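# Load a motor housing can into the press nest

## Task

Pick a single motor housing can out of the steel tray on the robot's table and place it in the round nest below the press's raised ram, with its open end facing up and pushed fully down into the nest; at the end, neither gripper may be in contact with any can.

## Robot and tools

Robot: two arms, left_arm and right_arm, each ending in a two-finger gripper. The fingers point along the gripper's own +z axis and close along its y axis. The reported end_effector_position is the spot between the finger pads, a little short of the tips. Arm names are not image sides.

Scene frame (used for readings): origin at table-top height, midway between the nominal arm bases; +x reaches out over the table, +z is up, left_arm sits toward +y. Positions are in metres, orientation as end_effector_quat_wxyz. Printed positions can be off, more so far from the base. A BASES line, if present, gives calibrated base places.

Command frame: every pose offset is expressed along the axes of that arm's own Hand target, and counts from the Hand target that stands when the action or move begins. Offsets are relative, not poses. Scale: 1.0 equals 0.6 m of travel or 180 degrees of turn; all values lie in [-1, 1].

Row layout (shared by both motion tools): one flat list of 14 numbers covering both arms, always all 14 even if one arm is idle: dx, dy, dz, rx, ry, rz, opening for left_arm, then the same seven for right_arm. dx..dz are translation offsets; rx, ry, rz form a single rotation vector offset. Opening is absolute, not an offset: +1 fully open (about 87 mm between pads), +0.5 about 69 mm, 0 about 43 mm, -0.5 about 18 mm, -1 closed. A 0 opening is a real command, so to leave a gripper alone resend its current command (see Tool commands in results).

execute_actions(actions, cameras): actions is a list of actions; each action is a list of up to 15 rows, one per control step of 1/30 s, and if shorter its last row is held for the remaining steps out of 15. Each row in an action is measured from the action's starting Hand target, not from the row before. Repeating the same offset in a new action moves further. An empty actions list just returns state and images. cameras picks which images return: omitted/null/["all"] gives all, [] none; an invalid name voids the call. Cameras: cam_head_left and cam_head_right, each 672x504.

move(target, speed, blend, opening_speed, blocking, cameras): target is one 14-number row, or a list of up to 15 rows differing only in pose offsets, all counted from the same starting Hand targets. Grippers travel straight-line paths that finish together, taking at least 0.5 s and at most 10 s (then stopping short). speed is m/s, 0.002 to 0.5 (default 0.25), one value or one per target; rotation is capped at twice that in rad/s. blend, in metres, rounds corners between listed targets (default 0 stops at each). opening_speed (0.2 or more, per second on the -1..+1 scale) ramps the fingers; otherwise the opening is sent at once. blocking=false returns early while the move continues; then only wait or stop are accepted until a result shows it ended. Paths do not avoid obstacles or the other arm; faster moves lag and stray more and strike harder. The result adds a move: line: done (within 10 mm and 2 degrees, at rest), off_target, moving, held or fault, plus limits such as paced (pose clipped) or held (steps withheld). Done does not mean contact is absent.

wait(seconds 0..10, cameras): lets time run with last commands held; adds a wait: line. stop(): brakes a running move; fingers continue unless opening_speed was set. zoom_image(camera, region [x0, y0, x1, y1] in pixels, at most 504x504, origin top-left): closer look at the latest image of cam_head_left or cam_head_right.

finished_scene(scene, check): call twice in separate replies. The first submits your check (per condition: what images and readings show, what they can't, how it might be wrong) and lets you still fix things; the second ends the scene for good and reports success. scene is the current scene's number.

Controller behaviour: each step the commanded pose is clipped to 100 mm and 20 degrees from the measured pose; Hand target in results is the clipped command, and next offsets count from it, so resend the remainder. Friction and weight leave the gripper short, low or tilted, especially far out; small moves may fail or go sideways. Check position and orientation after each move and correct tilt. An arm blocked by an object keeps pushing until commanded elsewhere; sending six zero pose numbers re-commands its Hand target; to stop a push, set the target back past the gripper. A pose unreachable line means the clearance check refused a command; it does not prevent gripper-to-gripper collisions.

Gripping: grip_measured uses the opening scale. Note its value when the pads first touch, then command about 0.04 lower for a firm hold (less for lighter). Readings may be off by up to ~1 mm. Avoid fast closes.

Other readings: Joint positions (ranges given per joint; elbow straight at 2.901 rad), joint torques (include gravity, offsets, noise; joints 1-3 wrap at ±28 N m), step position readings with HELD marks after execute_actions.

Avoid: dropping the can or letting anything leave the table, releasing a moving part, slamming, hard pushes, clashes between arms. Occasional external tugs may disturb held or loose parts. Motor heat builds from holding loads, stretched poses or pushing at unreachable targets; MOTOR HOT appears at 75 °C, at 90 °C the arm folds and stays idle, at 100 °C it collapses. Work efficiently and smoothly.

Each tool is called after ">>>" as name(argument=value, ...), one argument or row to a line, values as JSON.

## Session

>>> execute_actions(
  actions=[],
)

Scene clock: 0.00 s.
left_arm: end_effector_position=(+0.3994, +0.3146, +0.1383) grip_measured=+0.972 end_effector_quat_wxyz=(+0.746, -0.007, +0.664, +0.043) | right_arm: end_effector_position=(+0.3778, -0.2966, +0.1017) grip_measured=+0.978 end_effector_quat_wxyz=(+0.688, -0.004, +0.726, +0.008)
Joint positions: left_arm=[0.01 1.563 0.201 1.479 -0.005 0.047 0.986] | right_arm=[0.114 1.526 0.224 1.248 0.068 0.01 0.989]
Joint velocities: left_arm=[0.027 -0.007 -0.012 -0.022 0.022 -0.022 -0.008] | right_arm=[-0.012 0.007 -0.007 -0.037 -0.051 -0.037 -0.003]
Joint torques (N m): no reading
Heat: left arm: 31 °C; right arm: 36 °C.
Hand target: left_arm +0.4009, +0.3147, +0.1439; +0.752, -0.007, +0.658, +0.043 | right_arm +0.3806, -0.2964, +0.1094; +0.696, -0.004, +0.718, +0.009
Tool commands: left_gripper/opening=+1.0 right_gripper/opening=+1.0

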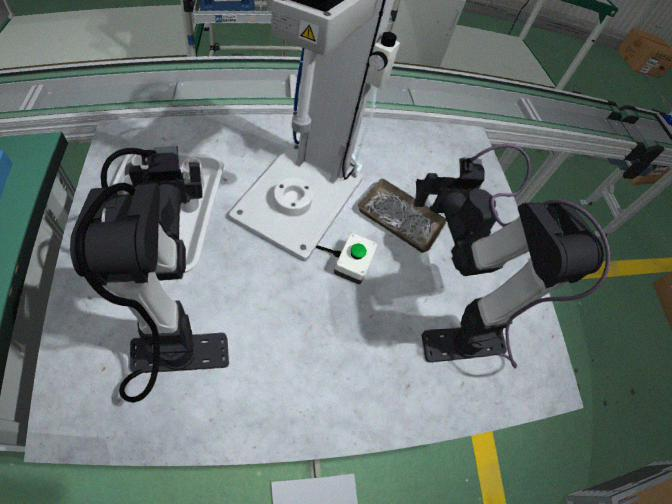

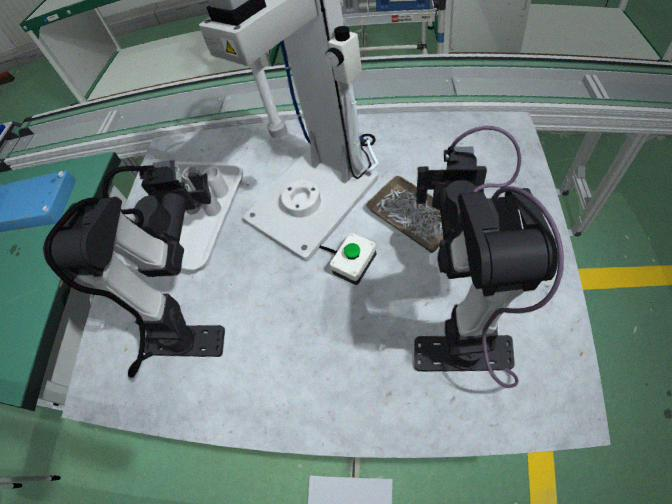

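>>> move(
  target=[
    [-0.199,0,0.023,0,0,0,1,0,0,0,0,0,0,1],
    [-0.199,-0.35,-0.123,0,0,0,1,0,0,0,0,0,0,1],
  ],
  speed=0.2,
  blend=0.02,
)

>>> zoom_image(
  camera="cam_head_left",
  region=[80, 130, 240, 290],
)

>>> zoom_image(
  camera="cam_head_right",
  region=[120, 130, 280, 290],
)

Scene clock: 8.90 s.
left_arm: end_effector_position=(+0.3305, +0.0968, +0.2337) grip_measured=+0.972 end_effector_quat_wxyz=(+0.740, -0.013, +0.672, +0.034) | right_arm: end_effector_position=(+0.3778, -0.2966, +0.1017) grip_measured=+0.978 end_effector_quat_wxyz=(+0.688, -0.004, +0.726, +0.008)
Joint positions: left_arm=[-1.049 1.305 0.549 0.952 -1.053 0.196 0.986] | right_arm=[0.114 1.526 0.224 1.248 0.068 0.01 0.989]
Joint velocities: left_arm=[0.007 0.007 0.002 0.051 0.022 -0.066 0.008] | right_arm=[-0.012 -0.012 -0.012 -0.022 -0.037 0.007 0.013]
Joint torques (N m): left_arm=[-0.49 -3.47 7.83 1.47 0.05 0.18] | right_arm=[-0.21 -4.41 5.53 1.9 -0.01 -0.01]
Heat: left arm: 32 °C; right arm: 37 °C.
Hand target: left_arm +0.3319, +0.0929, +0.2429; +0.745, -0.022, +0.666, +0.029 | right_arm +0.3806, -0.2964, +0.1094; +0.696, -0.004, +0.718, +0.009
Off the commanded pose: left_arm 0.010 m, 2 deg | right_arm 0.008 m, 1 deg.
move: done

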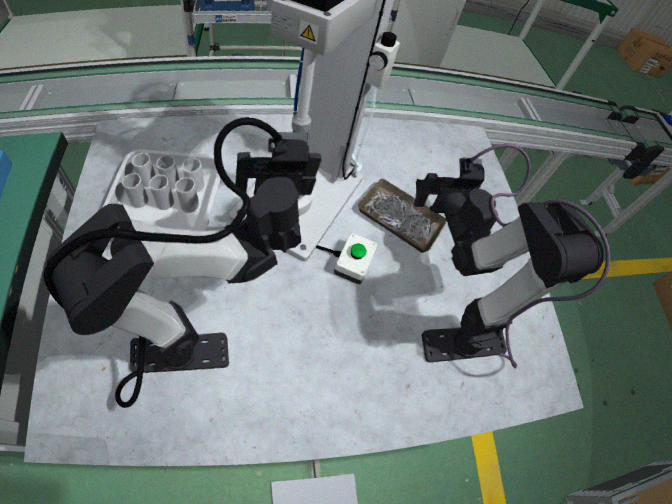

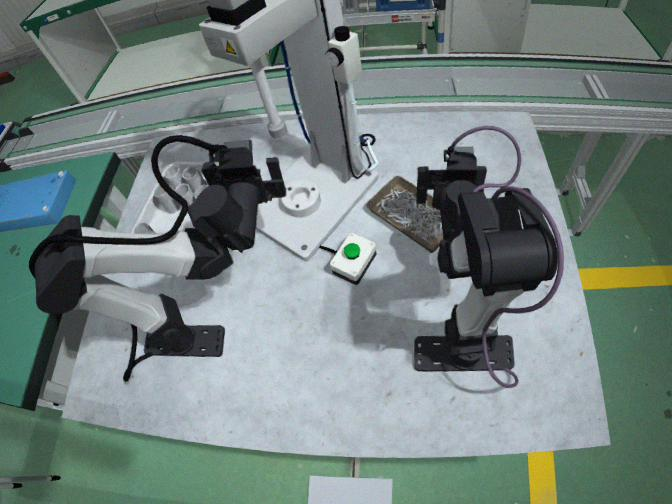

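Scaled by 3.150.

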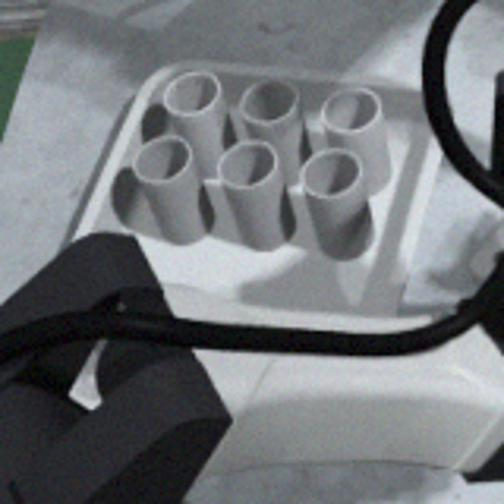

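Scaled by 3.150.

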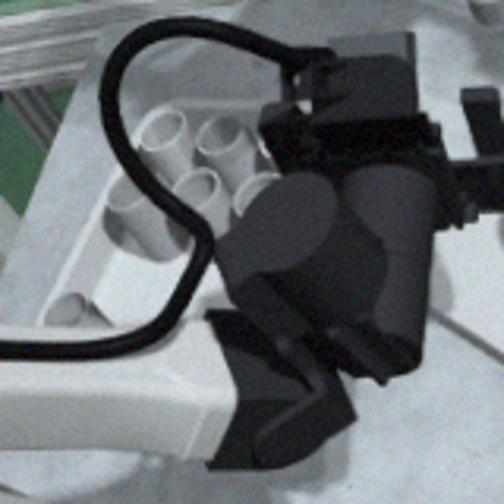

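>>> move(
  target=[-0.0096,-0.2,-0.083,0,0,0,0.9,0,0,0,0,0,0,1],
  speed=0.25,
)

>>> zoom_image(
  camera="cam_head_left",
  region=[100, 140, 240, 280],
)

>>> zoom_image(
  camera="cam_head_right",
  region=[120, 140, 260, 280],
)

Scene clock: 20.27 s.
left_arm: end_effector_position=(+0.2917, -0.0265, +0.2326) grip_measured=+0.900 end_effector_quat_wxyz=(+0.739, -0.014, +0.673, +0.031) | right_arm: end_effector_position=(+0.3778, -0.2966, +0.1017) grip_measured=+0.978 end_effector_quat_wxyz=(+0.688, -0.004, +0.726, +0.008)
Joint positions: left_arm=[-1.346 1.746 0.889 1.277 -1.336 0.429 0.95] | right_arm=[0.114 1.526 0.224 1.248 0.068 0.01 0.989]
Joint velocities: left_arm=[-0.012 -0.012 -0.027 -0.007 -0.051 -0.022 0.002] | right_arm=[-0.002 -0.002 0.017 -0.007 -0.081 0.022 0.008]
Joint torques (N m): left_arm=[-0.32 -6.72 7.24 1.17 0.19 0.15] | right_arm=[-0.21 -4.41 5.53 1.9 -0.01 0]
Heat: left arm: 35 °C; right arm: 38 °C.
Hand target: left_arm +0.2919, -0.0305, +0.2372; +0.742, -0.024, +0.670, +0.028 | right_arm +0.3806, -0.2964, +0.1094; +0.696, -0.004, +0.718, +0.009
Off the commanded pose: left_arm 0.010 m, 1 deg | right_arm 0.008 m, 1 deg.
move: done

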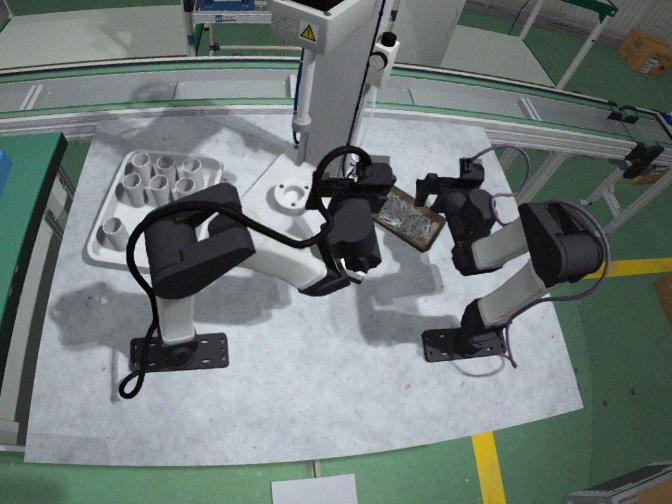

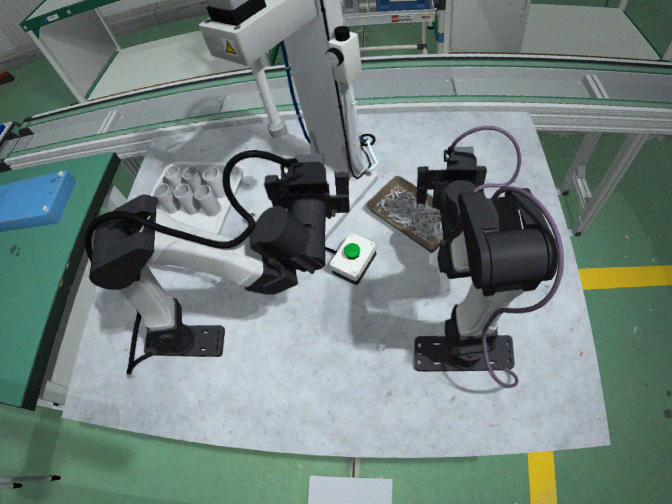

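Scaled by 3.600.

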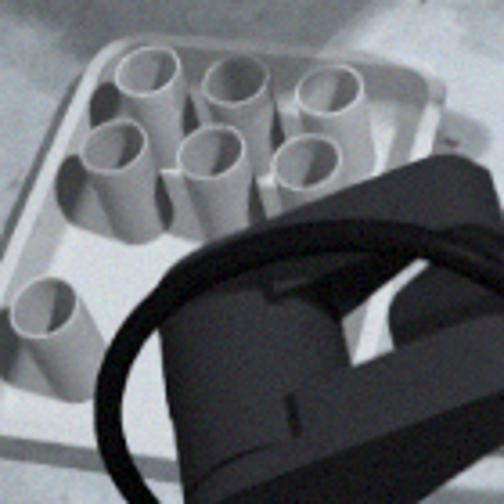

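Scaled by 3.600.

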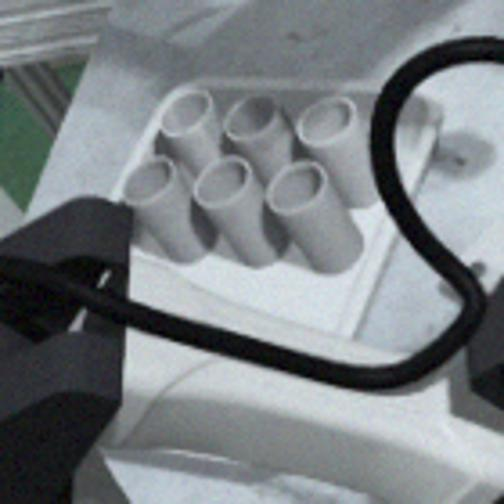

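>>> execute_actions(
  actions=[],
)

>>> zoom_image(
  camera="cam_head_left",
  region=[80, 120, 240, 280],
)

>>> zoom_image(
  camera="cam_head_right",
  region=[80, 120, 260, 300],
)

Scene clock: 38.10 s.
left_arm: end_effector_position=(+0.2917, -0.0264, +0.2327) grip_measured=+0.900 end_effector_quat_wxyz=(+0.739, -0.014, +0.673, +0.031) | right_arm: end_effector_position=(+0.3778, -0.2966, +0.1017) grip_measured=+0.978 end_effector_quat_wxyz=(+0.688, -0.004, +0.726, +0.008)
Joint positions: left_arm=[-1.346 1.746 0.889 1.277 -1.336 0.43 0.95] | right_arm=[0.114 1.526 0.224 1.248 0.068 0.01 0.989]
Joint velocities: left_arm=[-0.037 -0.012 -0.012 -0.066 0.037 -0.051 0.007] | right_arm=[-0.002 0.002 -0.017 -0.022 0.066 -0.022 -0.008]
Joint torques (N m): left_arm=[-0.25 -6.79 7.13 1.16 0.21 0.16] | right_arm=[-0.23 -4.41 5.55 1.9 -0.01 0]
Heat: left arm: 36 °C; right arm: 39 °C.
Hand target: left_arm +0.2919, -0.0305, +0.2372; +0.742, -0.024, +0.670, +0.028 | right_arm +0.3806, -0.2964, +0.1094; +0.696, -0.004, +0.718, +0.009
Tool commands: left_gripper/opening=+0.9 right_gripper/opening=+1.0
Off the commanded pose: left_arm 0.010 m, 1 deg | right_arm 0.008 m, 1 deg.

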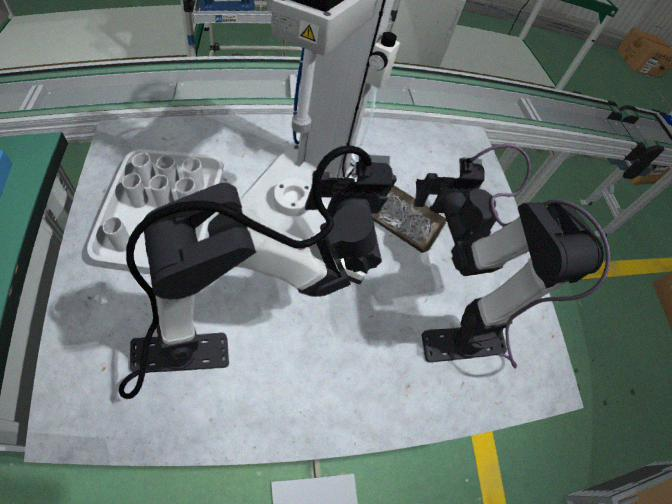

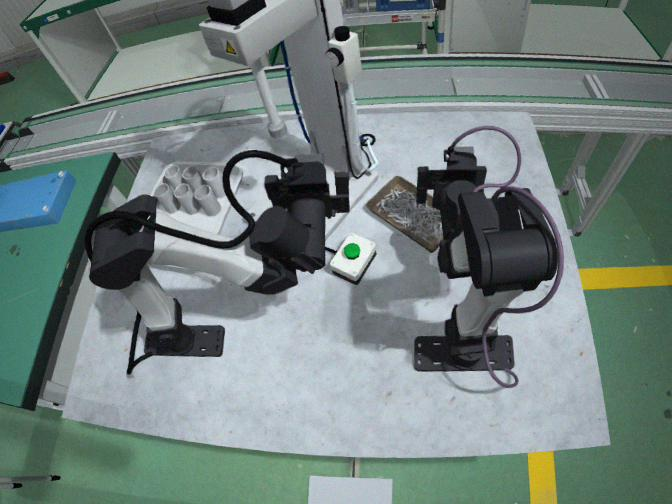

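Scaled by 3.150.

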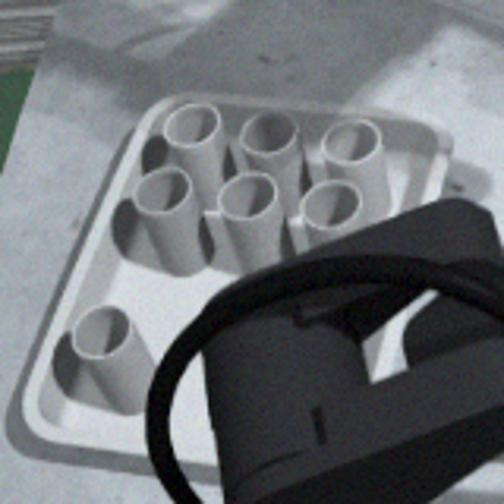

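Scaled by 2.800.

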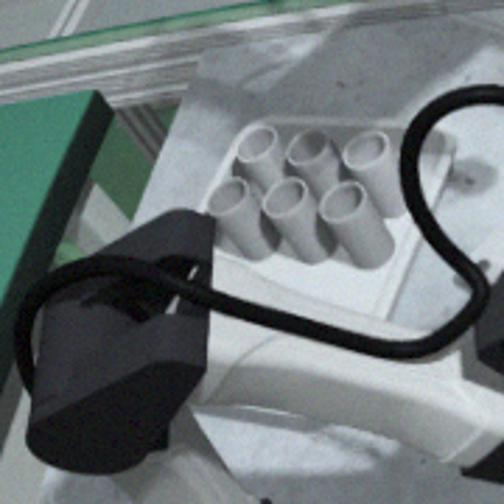

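>>> move(
  target=[0.112,0.317,-0.008,-0.2136,0.1004,-0.0148,0.8,0,0,0,0,0,0,1],
  speed=0.2,
)

>>> zoom_image(
  camera="cam_head_left",
  region=[90, 120, 290, 270],
)

>>> zoom_image(
  camera="cam_head_right",
  region=[110, 120, 310, 270],
)

Scene clock: 53.73 s.
left_arm: end_effector_position=(+0.2802, +0.1564, +0.1735) grip_measured=+0.800 end_effector_quat_wxyz=(+0.692, -0.155, +0.688, +0.154) | right_arm: end_effector_position=(+0.3778, -0.2966, +0.1017) grip_measured=+0.978 end_effector_quat_wxyz=(+0.688, -0.004, +0.726, +0.008)
Joint positions: left_arm=[-1.168 1.423 0.39 1.299 -1.555 0.263 0.9] | right_arm=[0.114 1.526 0.224 1.248 0.068 0.01 0.989]
Joint velocities: left_arm=[-0.022 -0.007 -0.007 -0.022 -0.037 -0.007 -0.006] | right_arm=[0.002 -0.012 -0.012 0.007 -0.037 -0.007 0.008]
Joint torques (N m): left_arm=[0.64 -6.2 3.82 1.05 0.17 -0.03] | right_arm=[-0.23 -4.41 5.53 1.9 -0.01 -0.01]
Heat: left arm: 36 °C; right arm: 39 °C.
Hand target: left_arm +0.2788, +0.1606, +0.1762; +0.592, -0.276, +0.724, +0.221 | right_arm +0.3806, -0.2964, +0.1094; +0.696, -0.004, +0.718, +0.009
Off the commanded pose: left_arm 0.005 m, 22 deg; orientation clipped | right_arm 0.008 m, 1 deg.
joint sent to its limit (left arm) — joint 5 (wrist yaw), lower limit. The joint targets are off in position and orientation.
move: off_target (left_arm); limits=paced

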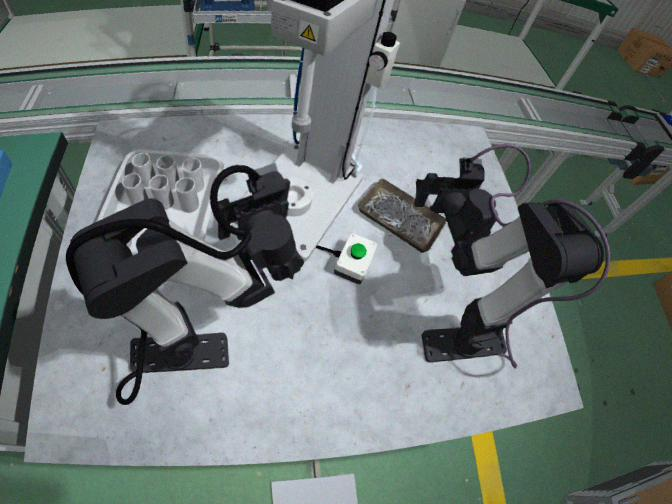

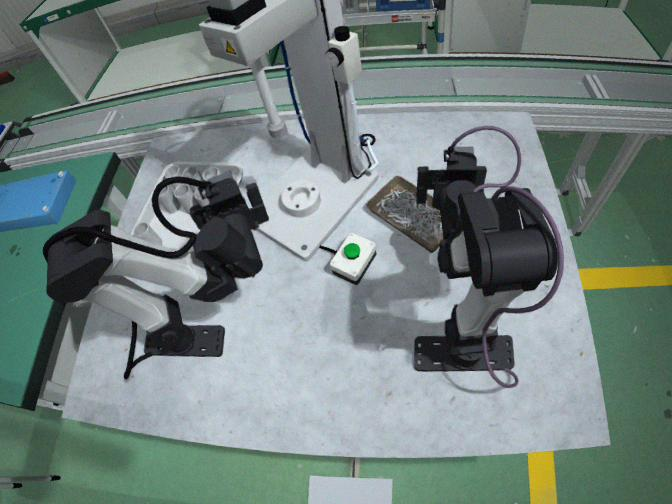

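Scaled by 2.520.

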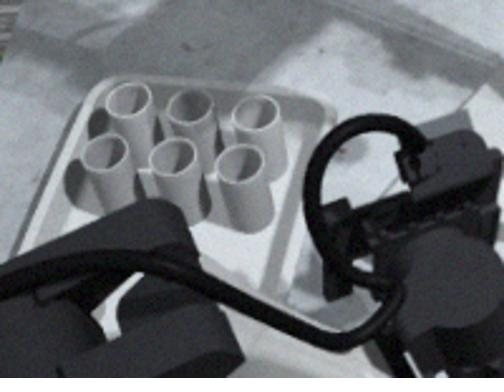

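Scaled by 2.520.

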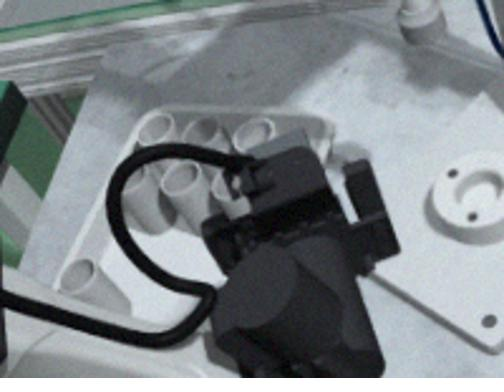

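>>> move(
  target=[-0.010,0.005,0.185,0,0,0,0.8,0,0,0,0,0,0,1],
  speed=0.12,
)

>>> zoom_image(
  camera="cam_head_left",
  region=[110, 130, 260, 250],
)

>>> zoom_image(
  camera="cam_head_right",
  region=[130, 130, 280, 250],
)

Scene clock: 66.97 s.
left_arm: end_effector_position=(+0.3549, +0.2388, +0.1550) grip_measured=+0.800 end_effector_quat_wxyz=(+0.596, -0.266, +0.721, +0.233) | right_arm: end_effector_position=(+0.3778, -0.2966, +0.1017) grip_measured=+0.978 end_effector_quat_wxyz=(+0.688, -0.004, +0.726, +0.008)
Joint positions: left_arm=[-0.697 1.41 0.781 -0.123 -1.301 -0.714 0.9] | right_arm=[0.114 1.526 0.224 1.248 0.068 0.01 0.989]
Joint velocities: left_arm=[-0.012 0.012 0.017 -0.066 -0.066 -0.066 0.006] | right_arm=[-0.012 0.027 -0.017 -0.022 -0.022 0.007 -0.008]
Joint torques (N m): left_arm=[0.72 -5.35 8.13 0.87 -0.24 -0.1] | right_arm=[-0.21 -4.41 5.53 1.9 -0.01 0]
Heat: left arm: 36 °C; right arm: 39 °C.
Hand target: left_arm +0.3604, +0.2364, +0.1621; +0.598, -0.276, +0.719, +0.223 | right_arm +0.3806, -0.2964, +0.1094; +0.696, -0.004, +0.718, +0.009
Off the commanded pose: left_arm 0.007 m, 2 deg | right_arm 0.008 m, 1 deg.
move: done

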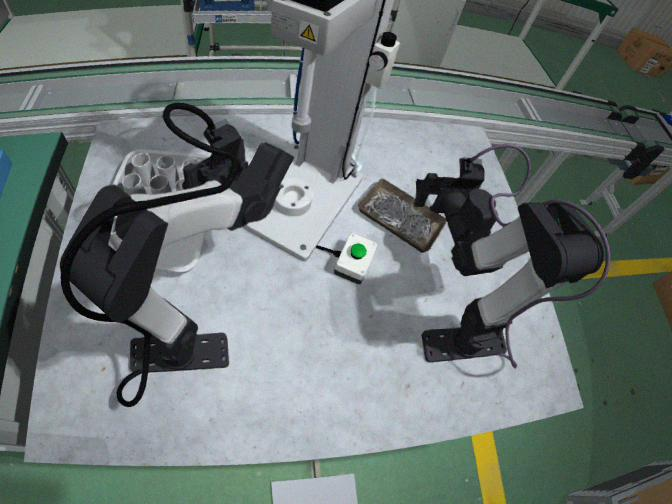

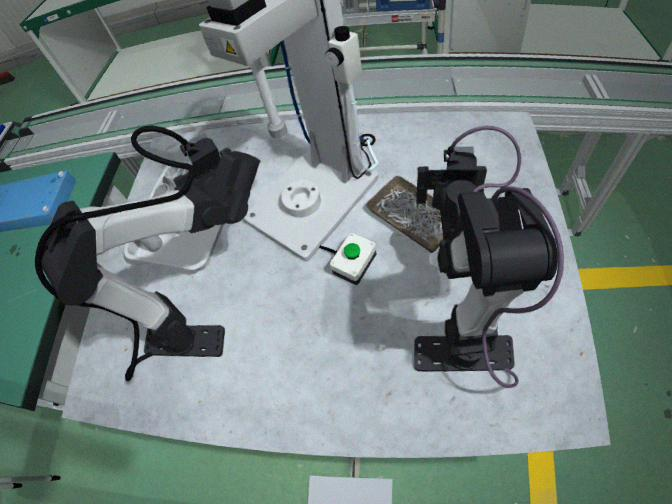

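Scaled by 3.360.

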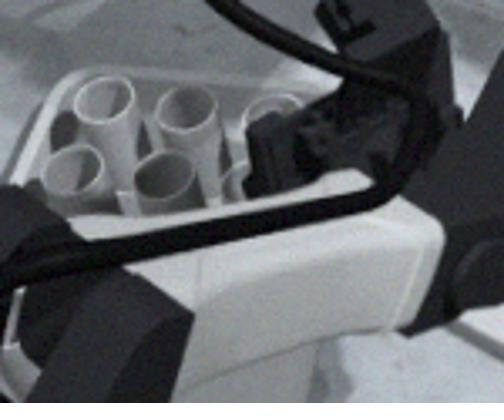

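Scaled by 3.360.

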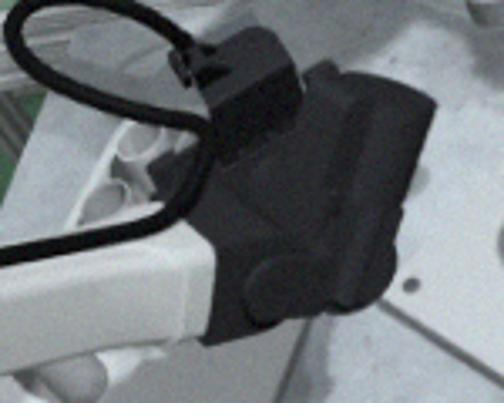

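>>> move(
  target=[0.015,0.003,0.096,0,0,0,0.8,0,0,0,0,0,0,1],
  speed=0.1,
)

>>> zoom_image(
  camera="cam_head_left",
  region=[110, 130, 260, 250],
)

>>> zoom_image(
  camera="cam_head_right",
  region=[130, 130, 280, 250],
)

Scene clock: 83.27 s.
left_arm: end_effector_position=(+0.3996, +0.2747, +0.1500) grip_measured=+0.800 end_effector_quat_wxyz=(+0.604, -0.279, +0.712, +0.223) | right_arm: end_effector_position=(+0.3778, -0.2966, +0.1017) grip_measured=+0.978 end_effector_quat_wxyz=(+0.688, -0.004, +0.726, +0.008)
Joint positions: left_arm=[-0.502 1.481 0.723 0.334 -1.143 -0.409 0.9] | right_arm=[0.114 1.526 0.224 1.248 0.068 0.01 0.989]
Joint velocities: left_arm=[0.002 -0.007 -0.002 -0.022 -0.037 0.022 0.002] | right_arm=[-0.002 -0.017 0.007 -0.007 -0.051 0.007 -0.029]
Joint torques (N m): left_arm=[0.38 -5.08 5 1.44 -0.03 0.17] | right_arm=[-0.23 -4.41 5.53 1.9 -0.01 0]
Heat: left arm: 39 °C; right arm: 39 °C.
Hand target: left_arm +0.4004, +0.2755, +0.1446; +0.601, -0.274, +0.716, +0.225 | right_arm +0.3806, -0.2964, +0.1094; +0.696, -0.004, +0.718, +0.009
Off the commanded pose: left_arm 0.008 m, 1 deg | right_arm 0.008 m, 1 deg.
move: done

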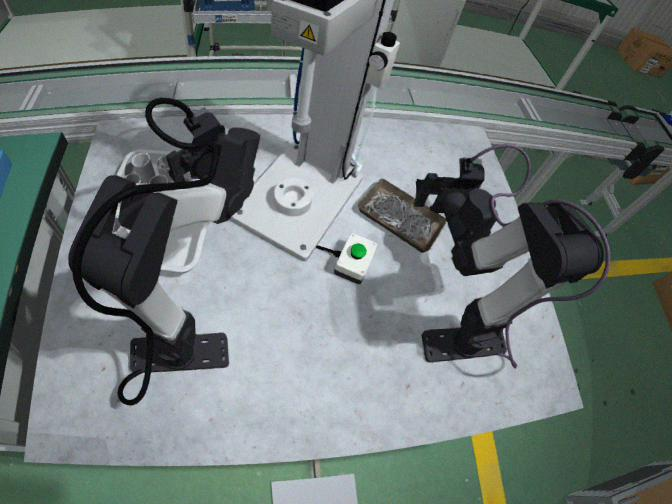

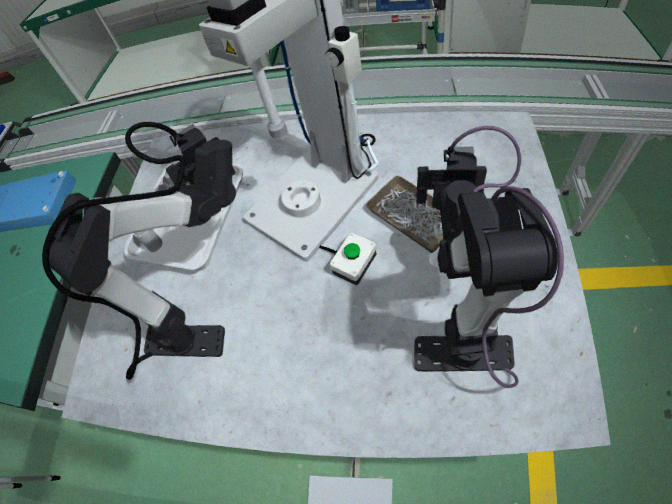

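Scaled by 3.360.

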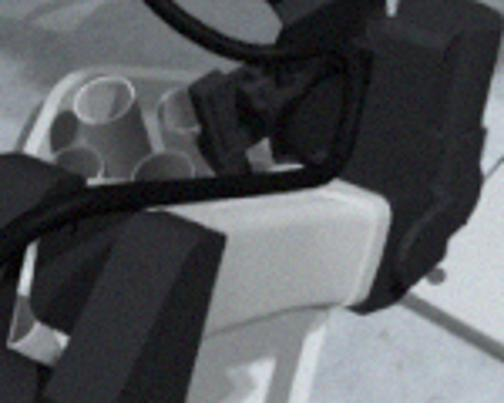

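Scaled by 3.360.

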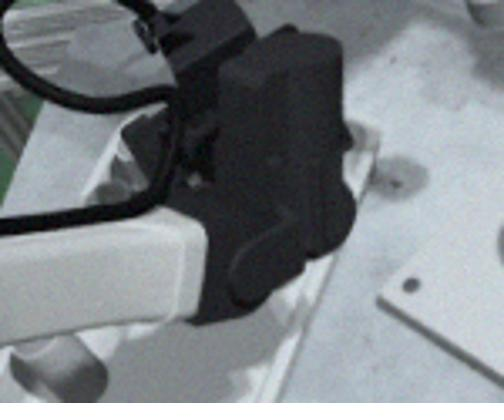

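>>> zoom_image(
  camera="cam_head_left",
  region=[120, 135, 220, 200],
)

>>> zoom_image(
  camera="cam_head_right",
  region=[140, 145, 240, 210],
)

Scaled by 5.040.

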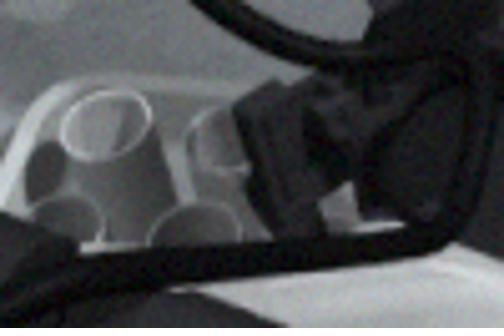

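Scaled by 5.040.

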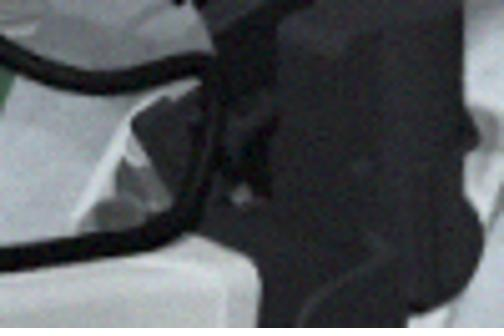

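>>> move(
  target=[0.072,0.002,0.023,0,0,0,0.7,0,0,0,0,0,0,1],
  speed=0.06,
)

>>> zoom_image(
  camera="cam_head_left",
  region=[120, 135, 220, 210],
)

>>> zoom_image(
  camera="cam_head_right",
  region=[140, 145, 240, 220],
)

Scene clock: 112.40 s.
left_arm: end_effector_position=(+0.4034, +0.2792, +0.1041) grip_measured=+0.700 end_effector_quat_wxyz=(+0.604, -0.278, +0.713, +0.223) | right_arm: end_effector_position=(+0.3778, -0.2966, +0.1017) grip_measured=+0.978 end_effector_quat_wxyz=(+0.688, -0.004, +0.726, +0.008)
Joint positions: left_arm=[-0.482 1.619 0.623 0.592 -1.123 -0.386 0.85] | right_arm=[0.114 1.526 0.224 1.248 0.068 0.01 0.989]
Joint velocities: left_arm=[0.012 0.027 -0.007 -0.066 -0.007 0.007 -0.012] | right_arm=[0.007 -0.007 0.002 0.037 -0.081 0.051 -0.013]
Joint torques (N m): left_arm=[0.64 -5.5 4.3 1.41 -0.04 0.15] | right_arm=[-0.23 -4.42 5.53 1.9 -0.01 0]
Heat: left arm: 38 °C; right arm: 40 °C.
Hand target: left_arm +0.4035, +0.2810, +0.0994; +0.602, -0.274, +0.716, +0.225 | right_arm +0.3806, -0.2964, +0.1094; +0.696, -0.004, +0.718, +0.009
Off the commanded pose: left_arm 0.005 m, 1 deg | right_arm 0.008 m, 1 deg.
move: done

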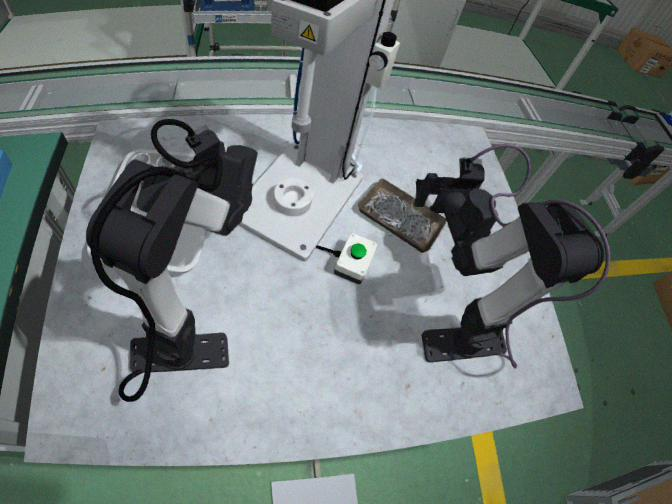

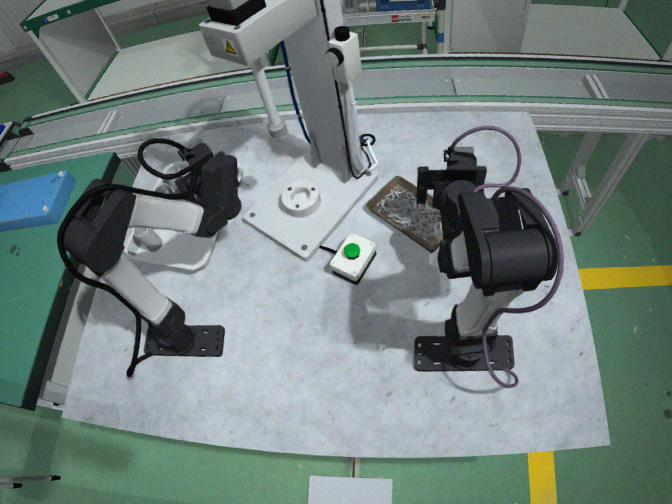

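Scaled by 5.040.

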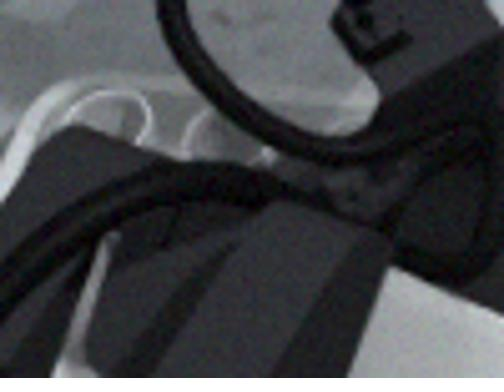

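Scaled by 5.040.

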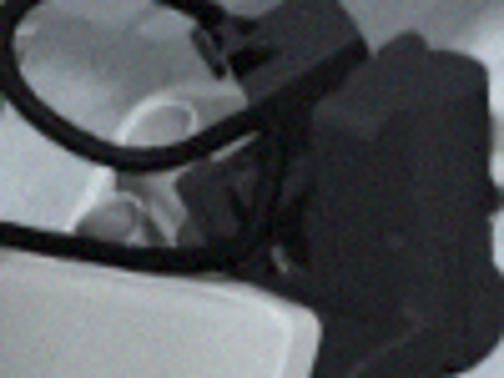

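>>> zoom_image(
  camera="cam_head_left",
  region=[390, 130, 530, 250],
)

>>> zoom_image(
  camera="cam_head_right",
  region=[390, 130, 530, 250],
)

Scaled by 3.600.

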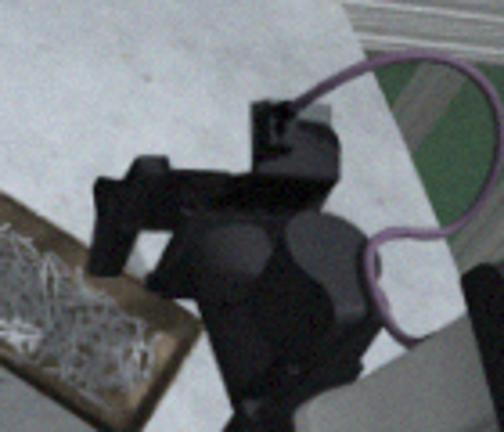

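Scaled by 3.600.

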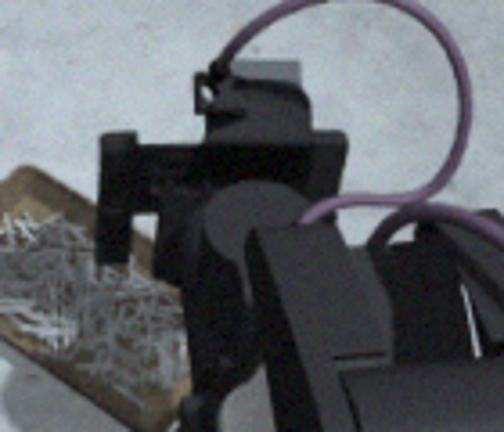

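>>> move(
  target=[0.033,0,-0.006,0,0,0,0.7,0,0,0,0,0,0,1],
  speed=0.04,
)

>>> zoom_image(
  camera="cam_head_left",
  region=[120, 135, 220, 210],
)

>>> zoom_image(
  camera="cam_head_right",
  region=[140, 145, 240, 220],
)

Scene clock: 131.80 s.
left_arm: end_effector_position=(+0.3994, +0.2778, +0.0835) grip_measured=+0.700 end_effector_quat_wxyz=(+0.600, -0.272, +0.718, +0.226) | right_arm: end_effector_position=(+0.3778, -0.2966, +0.1017) grip_measured=+0.978 end_effector_quat_wxyz=(+0.688, -0.004, +0.726, +0.008)
Joint positions: left_arm=[-0.49 1.676 0.585 0.664 -1.123 -0.39 0.85] | right_arm=[0.114 1.526 0.224 1.248 0.068 0.01 0.989]
Joint velocities: left_arm=[-0.012 0.007 0.007 -0.037 0.037 -0.037 -0.009] | right_arm=[0.007 -0.012 -0.022 -0.022 0.022 -0.051 -0.013]
Joint torques (N m): left_arm=[-0.62 -5.52 3.85 1.43 -0.23 -0.06] | right_arm=[-0.21 -4.42 5.53 1.9 -0.01 0]
Heat: left arm: 36 °C; right arm: 40 °C.
Hand target: left_arm +0.3979, +0.2766, +0.0802; +0.601, -0.274, +0.716, +0.225 | right_arm +0.3806, -0.2964, +0.1094; +0.696, -0.004, +0.718, +0.009
Off the commanded pose: left_arm 0.004 m, 0 deg | right_arm 0.008 m, 1 deg.
move: done

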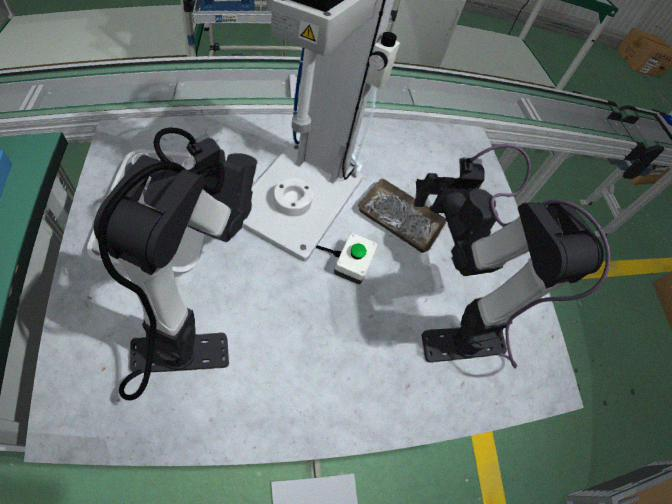

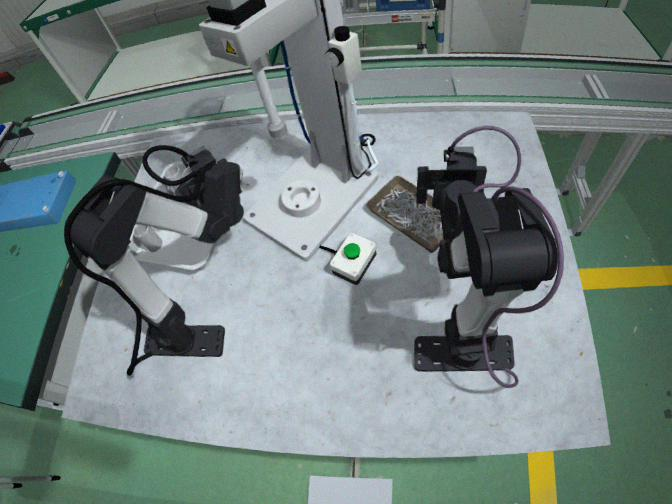

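Scaled by 5.040.

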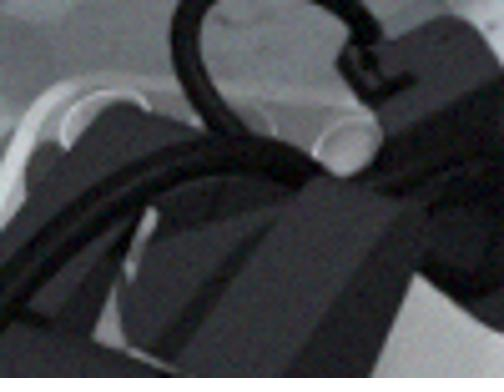

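Scaled by 5.040.

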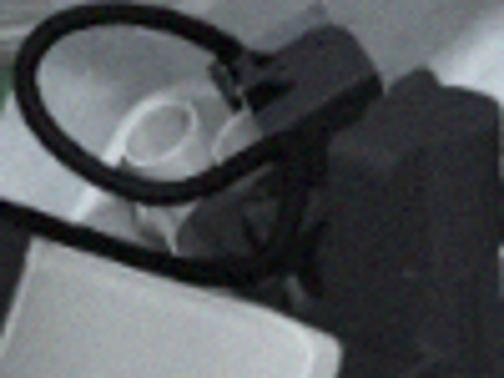

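>>> move(
  target=[0.026,0,-0.003,0,0,0,0.7,0,0,0,0,0,0,1],
  speed=0.04,
  cameras=["cam_head_right"],
)

>>> zoom_image(
  camera="cam_head_right",
  region=[140, 145, 240, 220],
)

Scene clock: 135.53 s.
left_arm: end_effector_position=(+0.3960, +0.2746, +0.0680) grip_measured=+0.700 end_effector_quat_wxyz=(+0.599, -0.272, +0.718, +0.225) | right_arm: end_effector_position=(+0.3778, -0.2966, +0.1017) grip_measured=+0.978 end_effector_quat_wxyz=(+0.688, -0.004, +0.726, +0.008)
Joint positions: left_arm=[-0.505 1.73 0.561 0.727 -1.136 -0.407 0.85] | right_arm=[0.114 1.526 0.224 1.248 0.068 0.01 0.989]
Joint velocities: left_arm=[0.017 -0.007 0.002 0.007 0.022 -0.051 0.002] | right_arm=[0.012 -0.007 -0.007 -0.022 -0.022 0.095 -0.003]
Joint torques (N m): left_arm=[-0.58 -5.72 3.52 1.42 -0.24 -0.06] | right_arm=[-0.23 -4.41 5.53 1.9 -0.01 0]
Heat: left arm: 36 °C; right arm: 40 °C.
Hand target: left_arm +0.3943, +0.2736, +0.0648; +0.601, -0.274, +0.716, +0.225 | right_arm +0.3806, -0.2964, +0.1094; +0.696, -0.004, +0.718, +0.009
Off the commanded pose: left_arm 0.003 m, 0 deg | right_arm 0.008 m, 1 deg.
move: done
Images, in order (width x height): cam_head_right 672x504.

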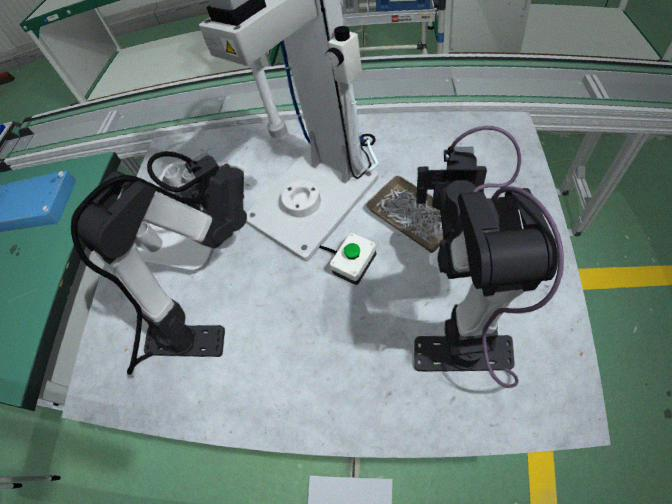

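Scaled by 5.040.

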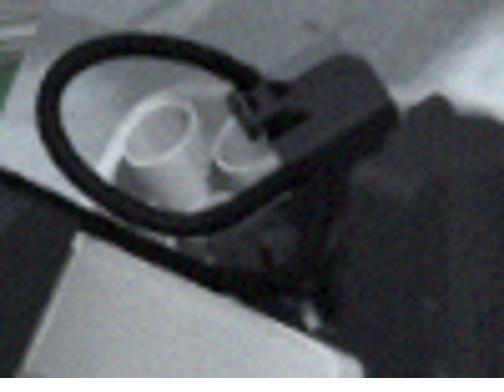

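>>> move(
  target=[0,0,0.0,0,0,0,-0.2,0,0,0,0,0,0,1],
  opening_speed=0.4,
  cameras=["cam_head_left"],
)

>>> zoom_image(
  camera="cam_head_left",
  region=[120, 135, 220, 210],
)

Scene clock: 140.77 s.
left_arm: end_effector_position=(+0.3948, +0.2766, +0.0691) grip_measured=+0.004 end_effector_quat_wxyz=(+0.600, -0.275, +0.715, +0.231) | right_arm: end_effector_position=(+0.3778, -0.2966, +0.1017) grip_measured=+0.978 end_effector_quat_wxyz=(+0.688, -0.004, +0.726, +0.008)
Joint positions: left_arm=[-0.505 1.73 0.561 0.728 -1.15 -0.407 0.502] | right_arm=[0.114 1.526 0.224 1.248 0.068 0.01 0.989]
Joint velocities: left_arm=[-0.002 -0.022 -0.012 0.022 0.022 0.081 0.001] | right_arm=[0.012 -0.007 0.002 -0.022 -0.007 -0.066 -0.008]
Joint torques (N m): left_arm=[-0.7 -5.63 3.58 1.44 -0.1 -0.06] | right_arm=[-0.21 -4.41 5.53 1.9 -0.01 0]
Heat: left arm: 36 °C; right arm: 40 °C.
Hand target: left_arm +0.3943, +0.2736, +0.0648; +0.601, -0.274, +0.716, +0.225 | right_arm +0.3806, -0.2964, +0.1094; +0.696, -0.004, +0.718, +0.009
Off the commanded pose: left_arm 0.005 m, 1 deg | right_arm 0.008 m, 1 deg.
move: done
Images, in order (width x height): cam_head_left 672x504.

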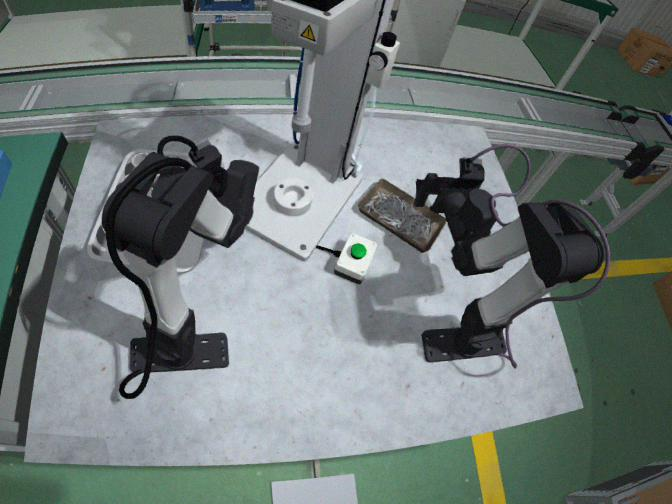

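Scaled by 5.040.

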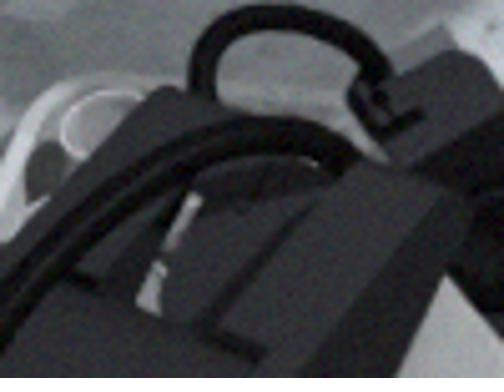

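>>> move(
  target=[-0.2205,0,-0.045,0,0,0,-0.4,0,0,0,0,0,0,1],
  speed=0.1,
)

>>> zoom_image(
  camera="cam_head_left",
  region=[110, 100, 260, 220],
)

>>> zoom_image(
  camera="cam_head_right",
  region=[130, 110, 280, 230],
)

Scene clock: 153.70 s.
left_arm: end_effector_position=(+0.3893, +0.2741, +0.1783) grip_measured=+0.004 end_effector_quat_wxyz=(+0.582, -0.256, +0.733, +0.244) | right_arm: end_effector_position=(+0.3778, -0.2966, +0.1017) grip_measured=+0.978 end_effector_quat_wxyz=(+0.688, -0.004, +0.726, +0.008)
Joint positions: left_arm=[-0.517 1.404 0.832 0.052 -1.147 -0.42 0.502] | right_arm=[0.114 1.526 0.224 1.248 0.068 0.01 0.989]
Joint velocities: left_arm=[0.002 -0.002 -0.007 -0.066 0.007 -0.022 -0.009] | right_arm=[0.002 -0.002 -0.007 0.081 -0.037 -0.022 -0.008]
Joint torques (N m): left_arm=[-0.66 -8.34 8.98 1.27 -0.29 -0.07] | right_arm=[-0.23 -4.41 5.53 1.9 -0.01 0]
Heat: left arm: 36 °C; right arm: 40 °C.
Hand target: left_arm +0.3936, +0.2699, +0.2009; +0.601, -0.274, +0.716, +0.225 | right_arm +0.3806, -0.2964, +0.1094; +0.696, -0.004, +0.718, +0.009
Off the commanded pose: left_arm 0.022 m, 4 deg | right_arm 0.008 m, 1 deg.
move: off_target (left_arm)

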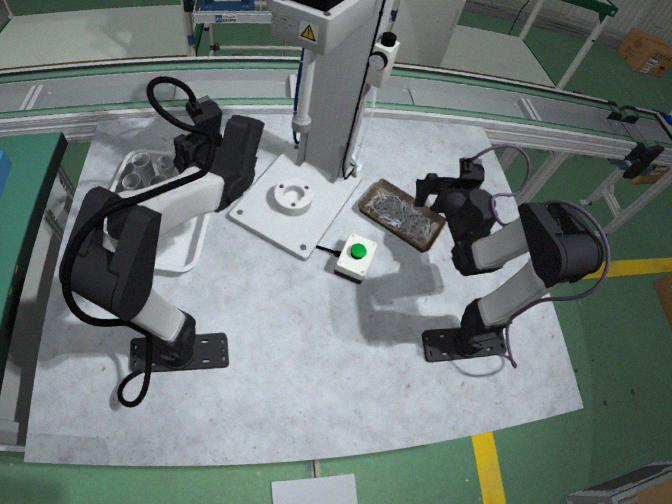

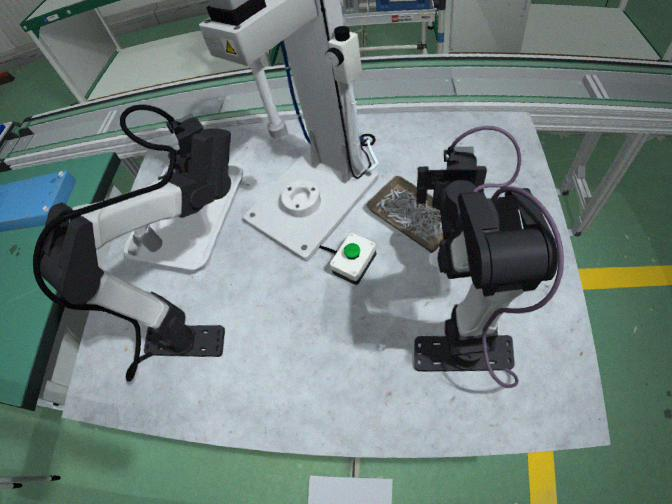

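Scaled by 3.360.

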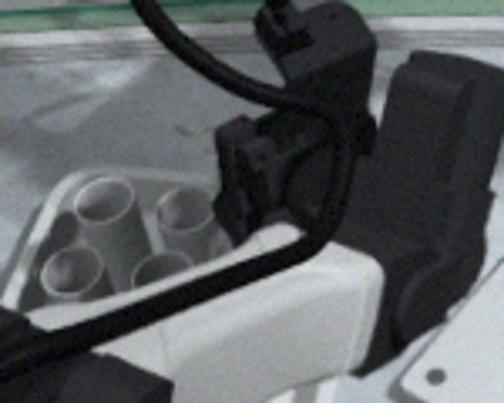

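Scaled by 3.360.

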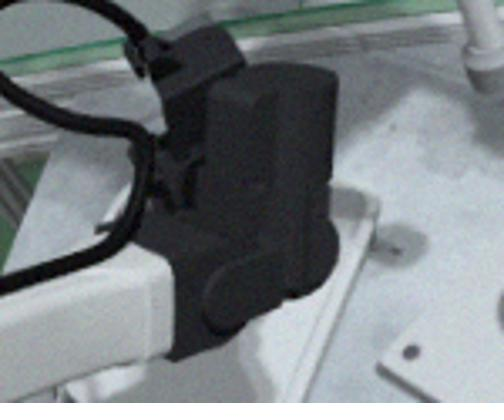

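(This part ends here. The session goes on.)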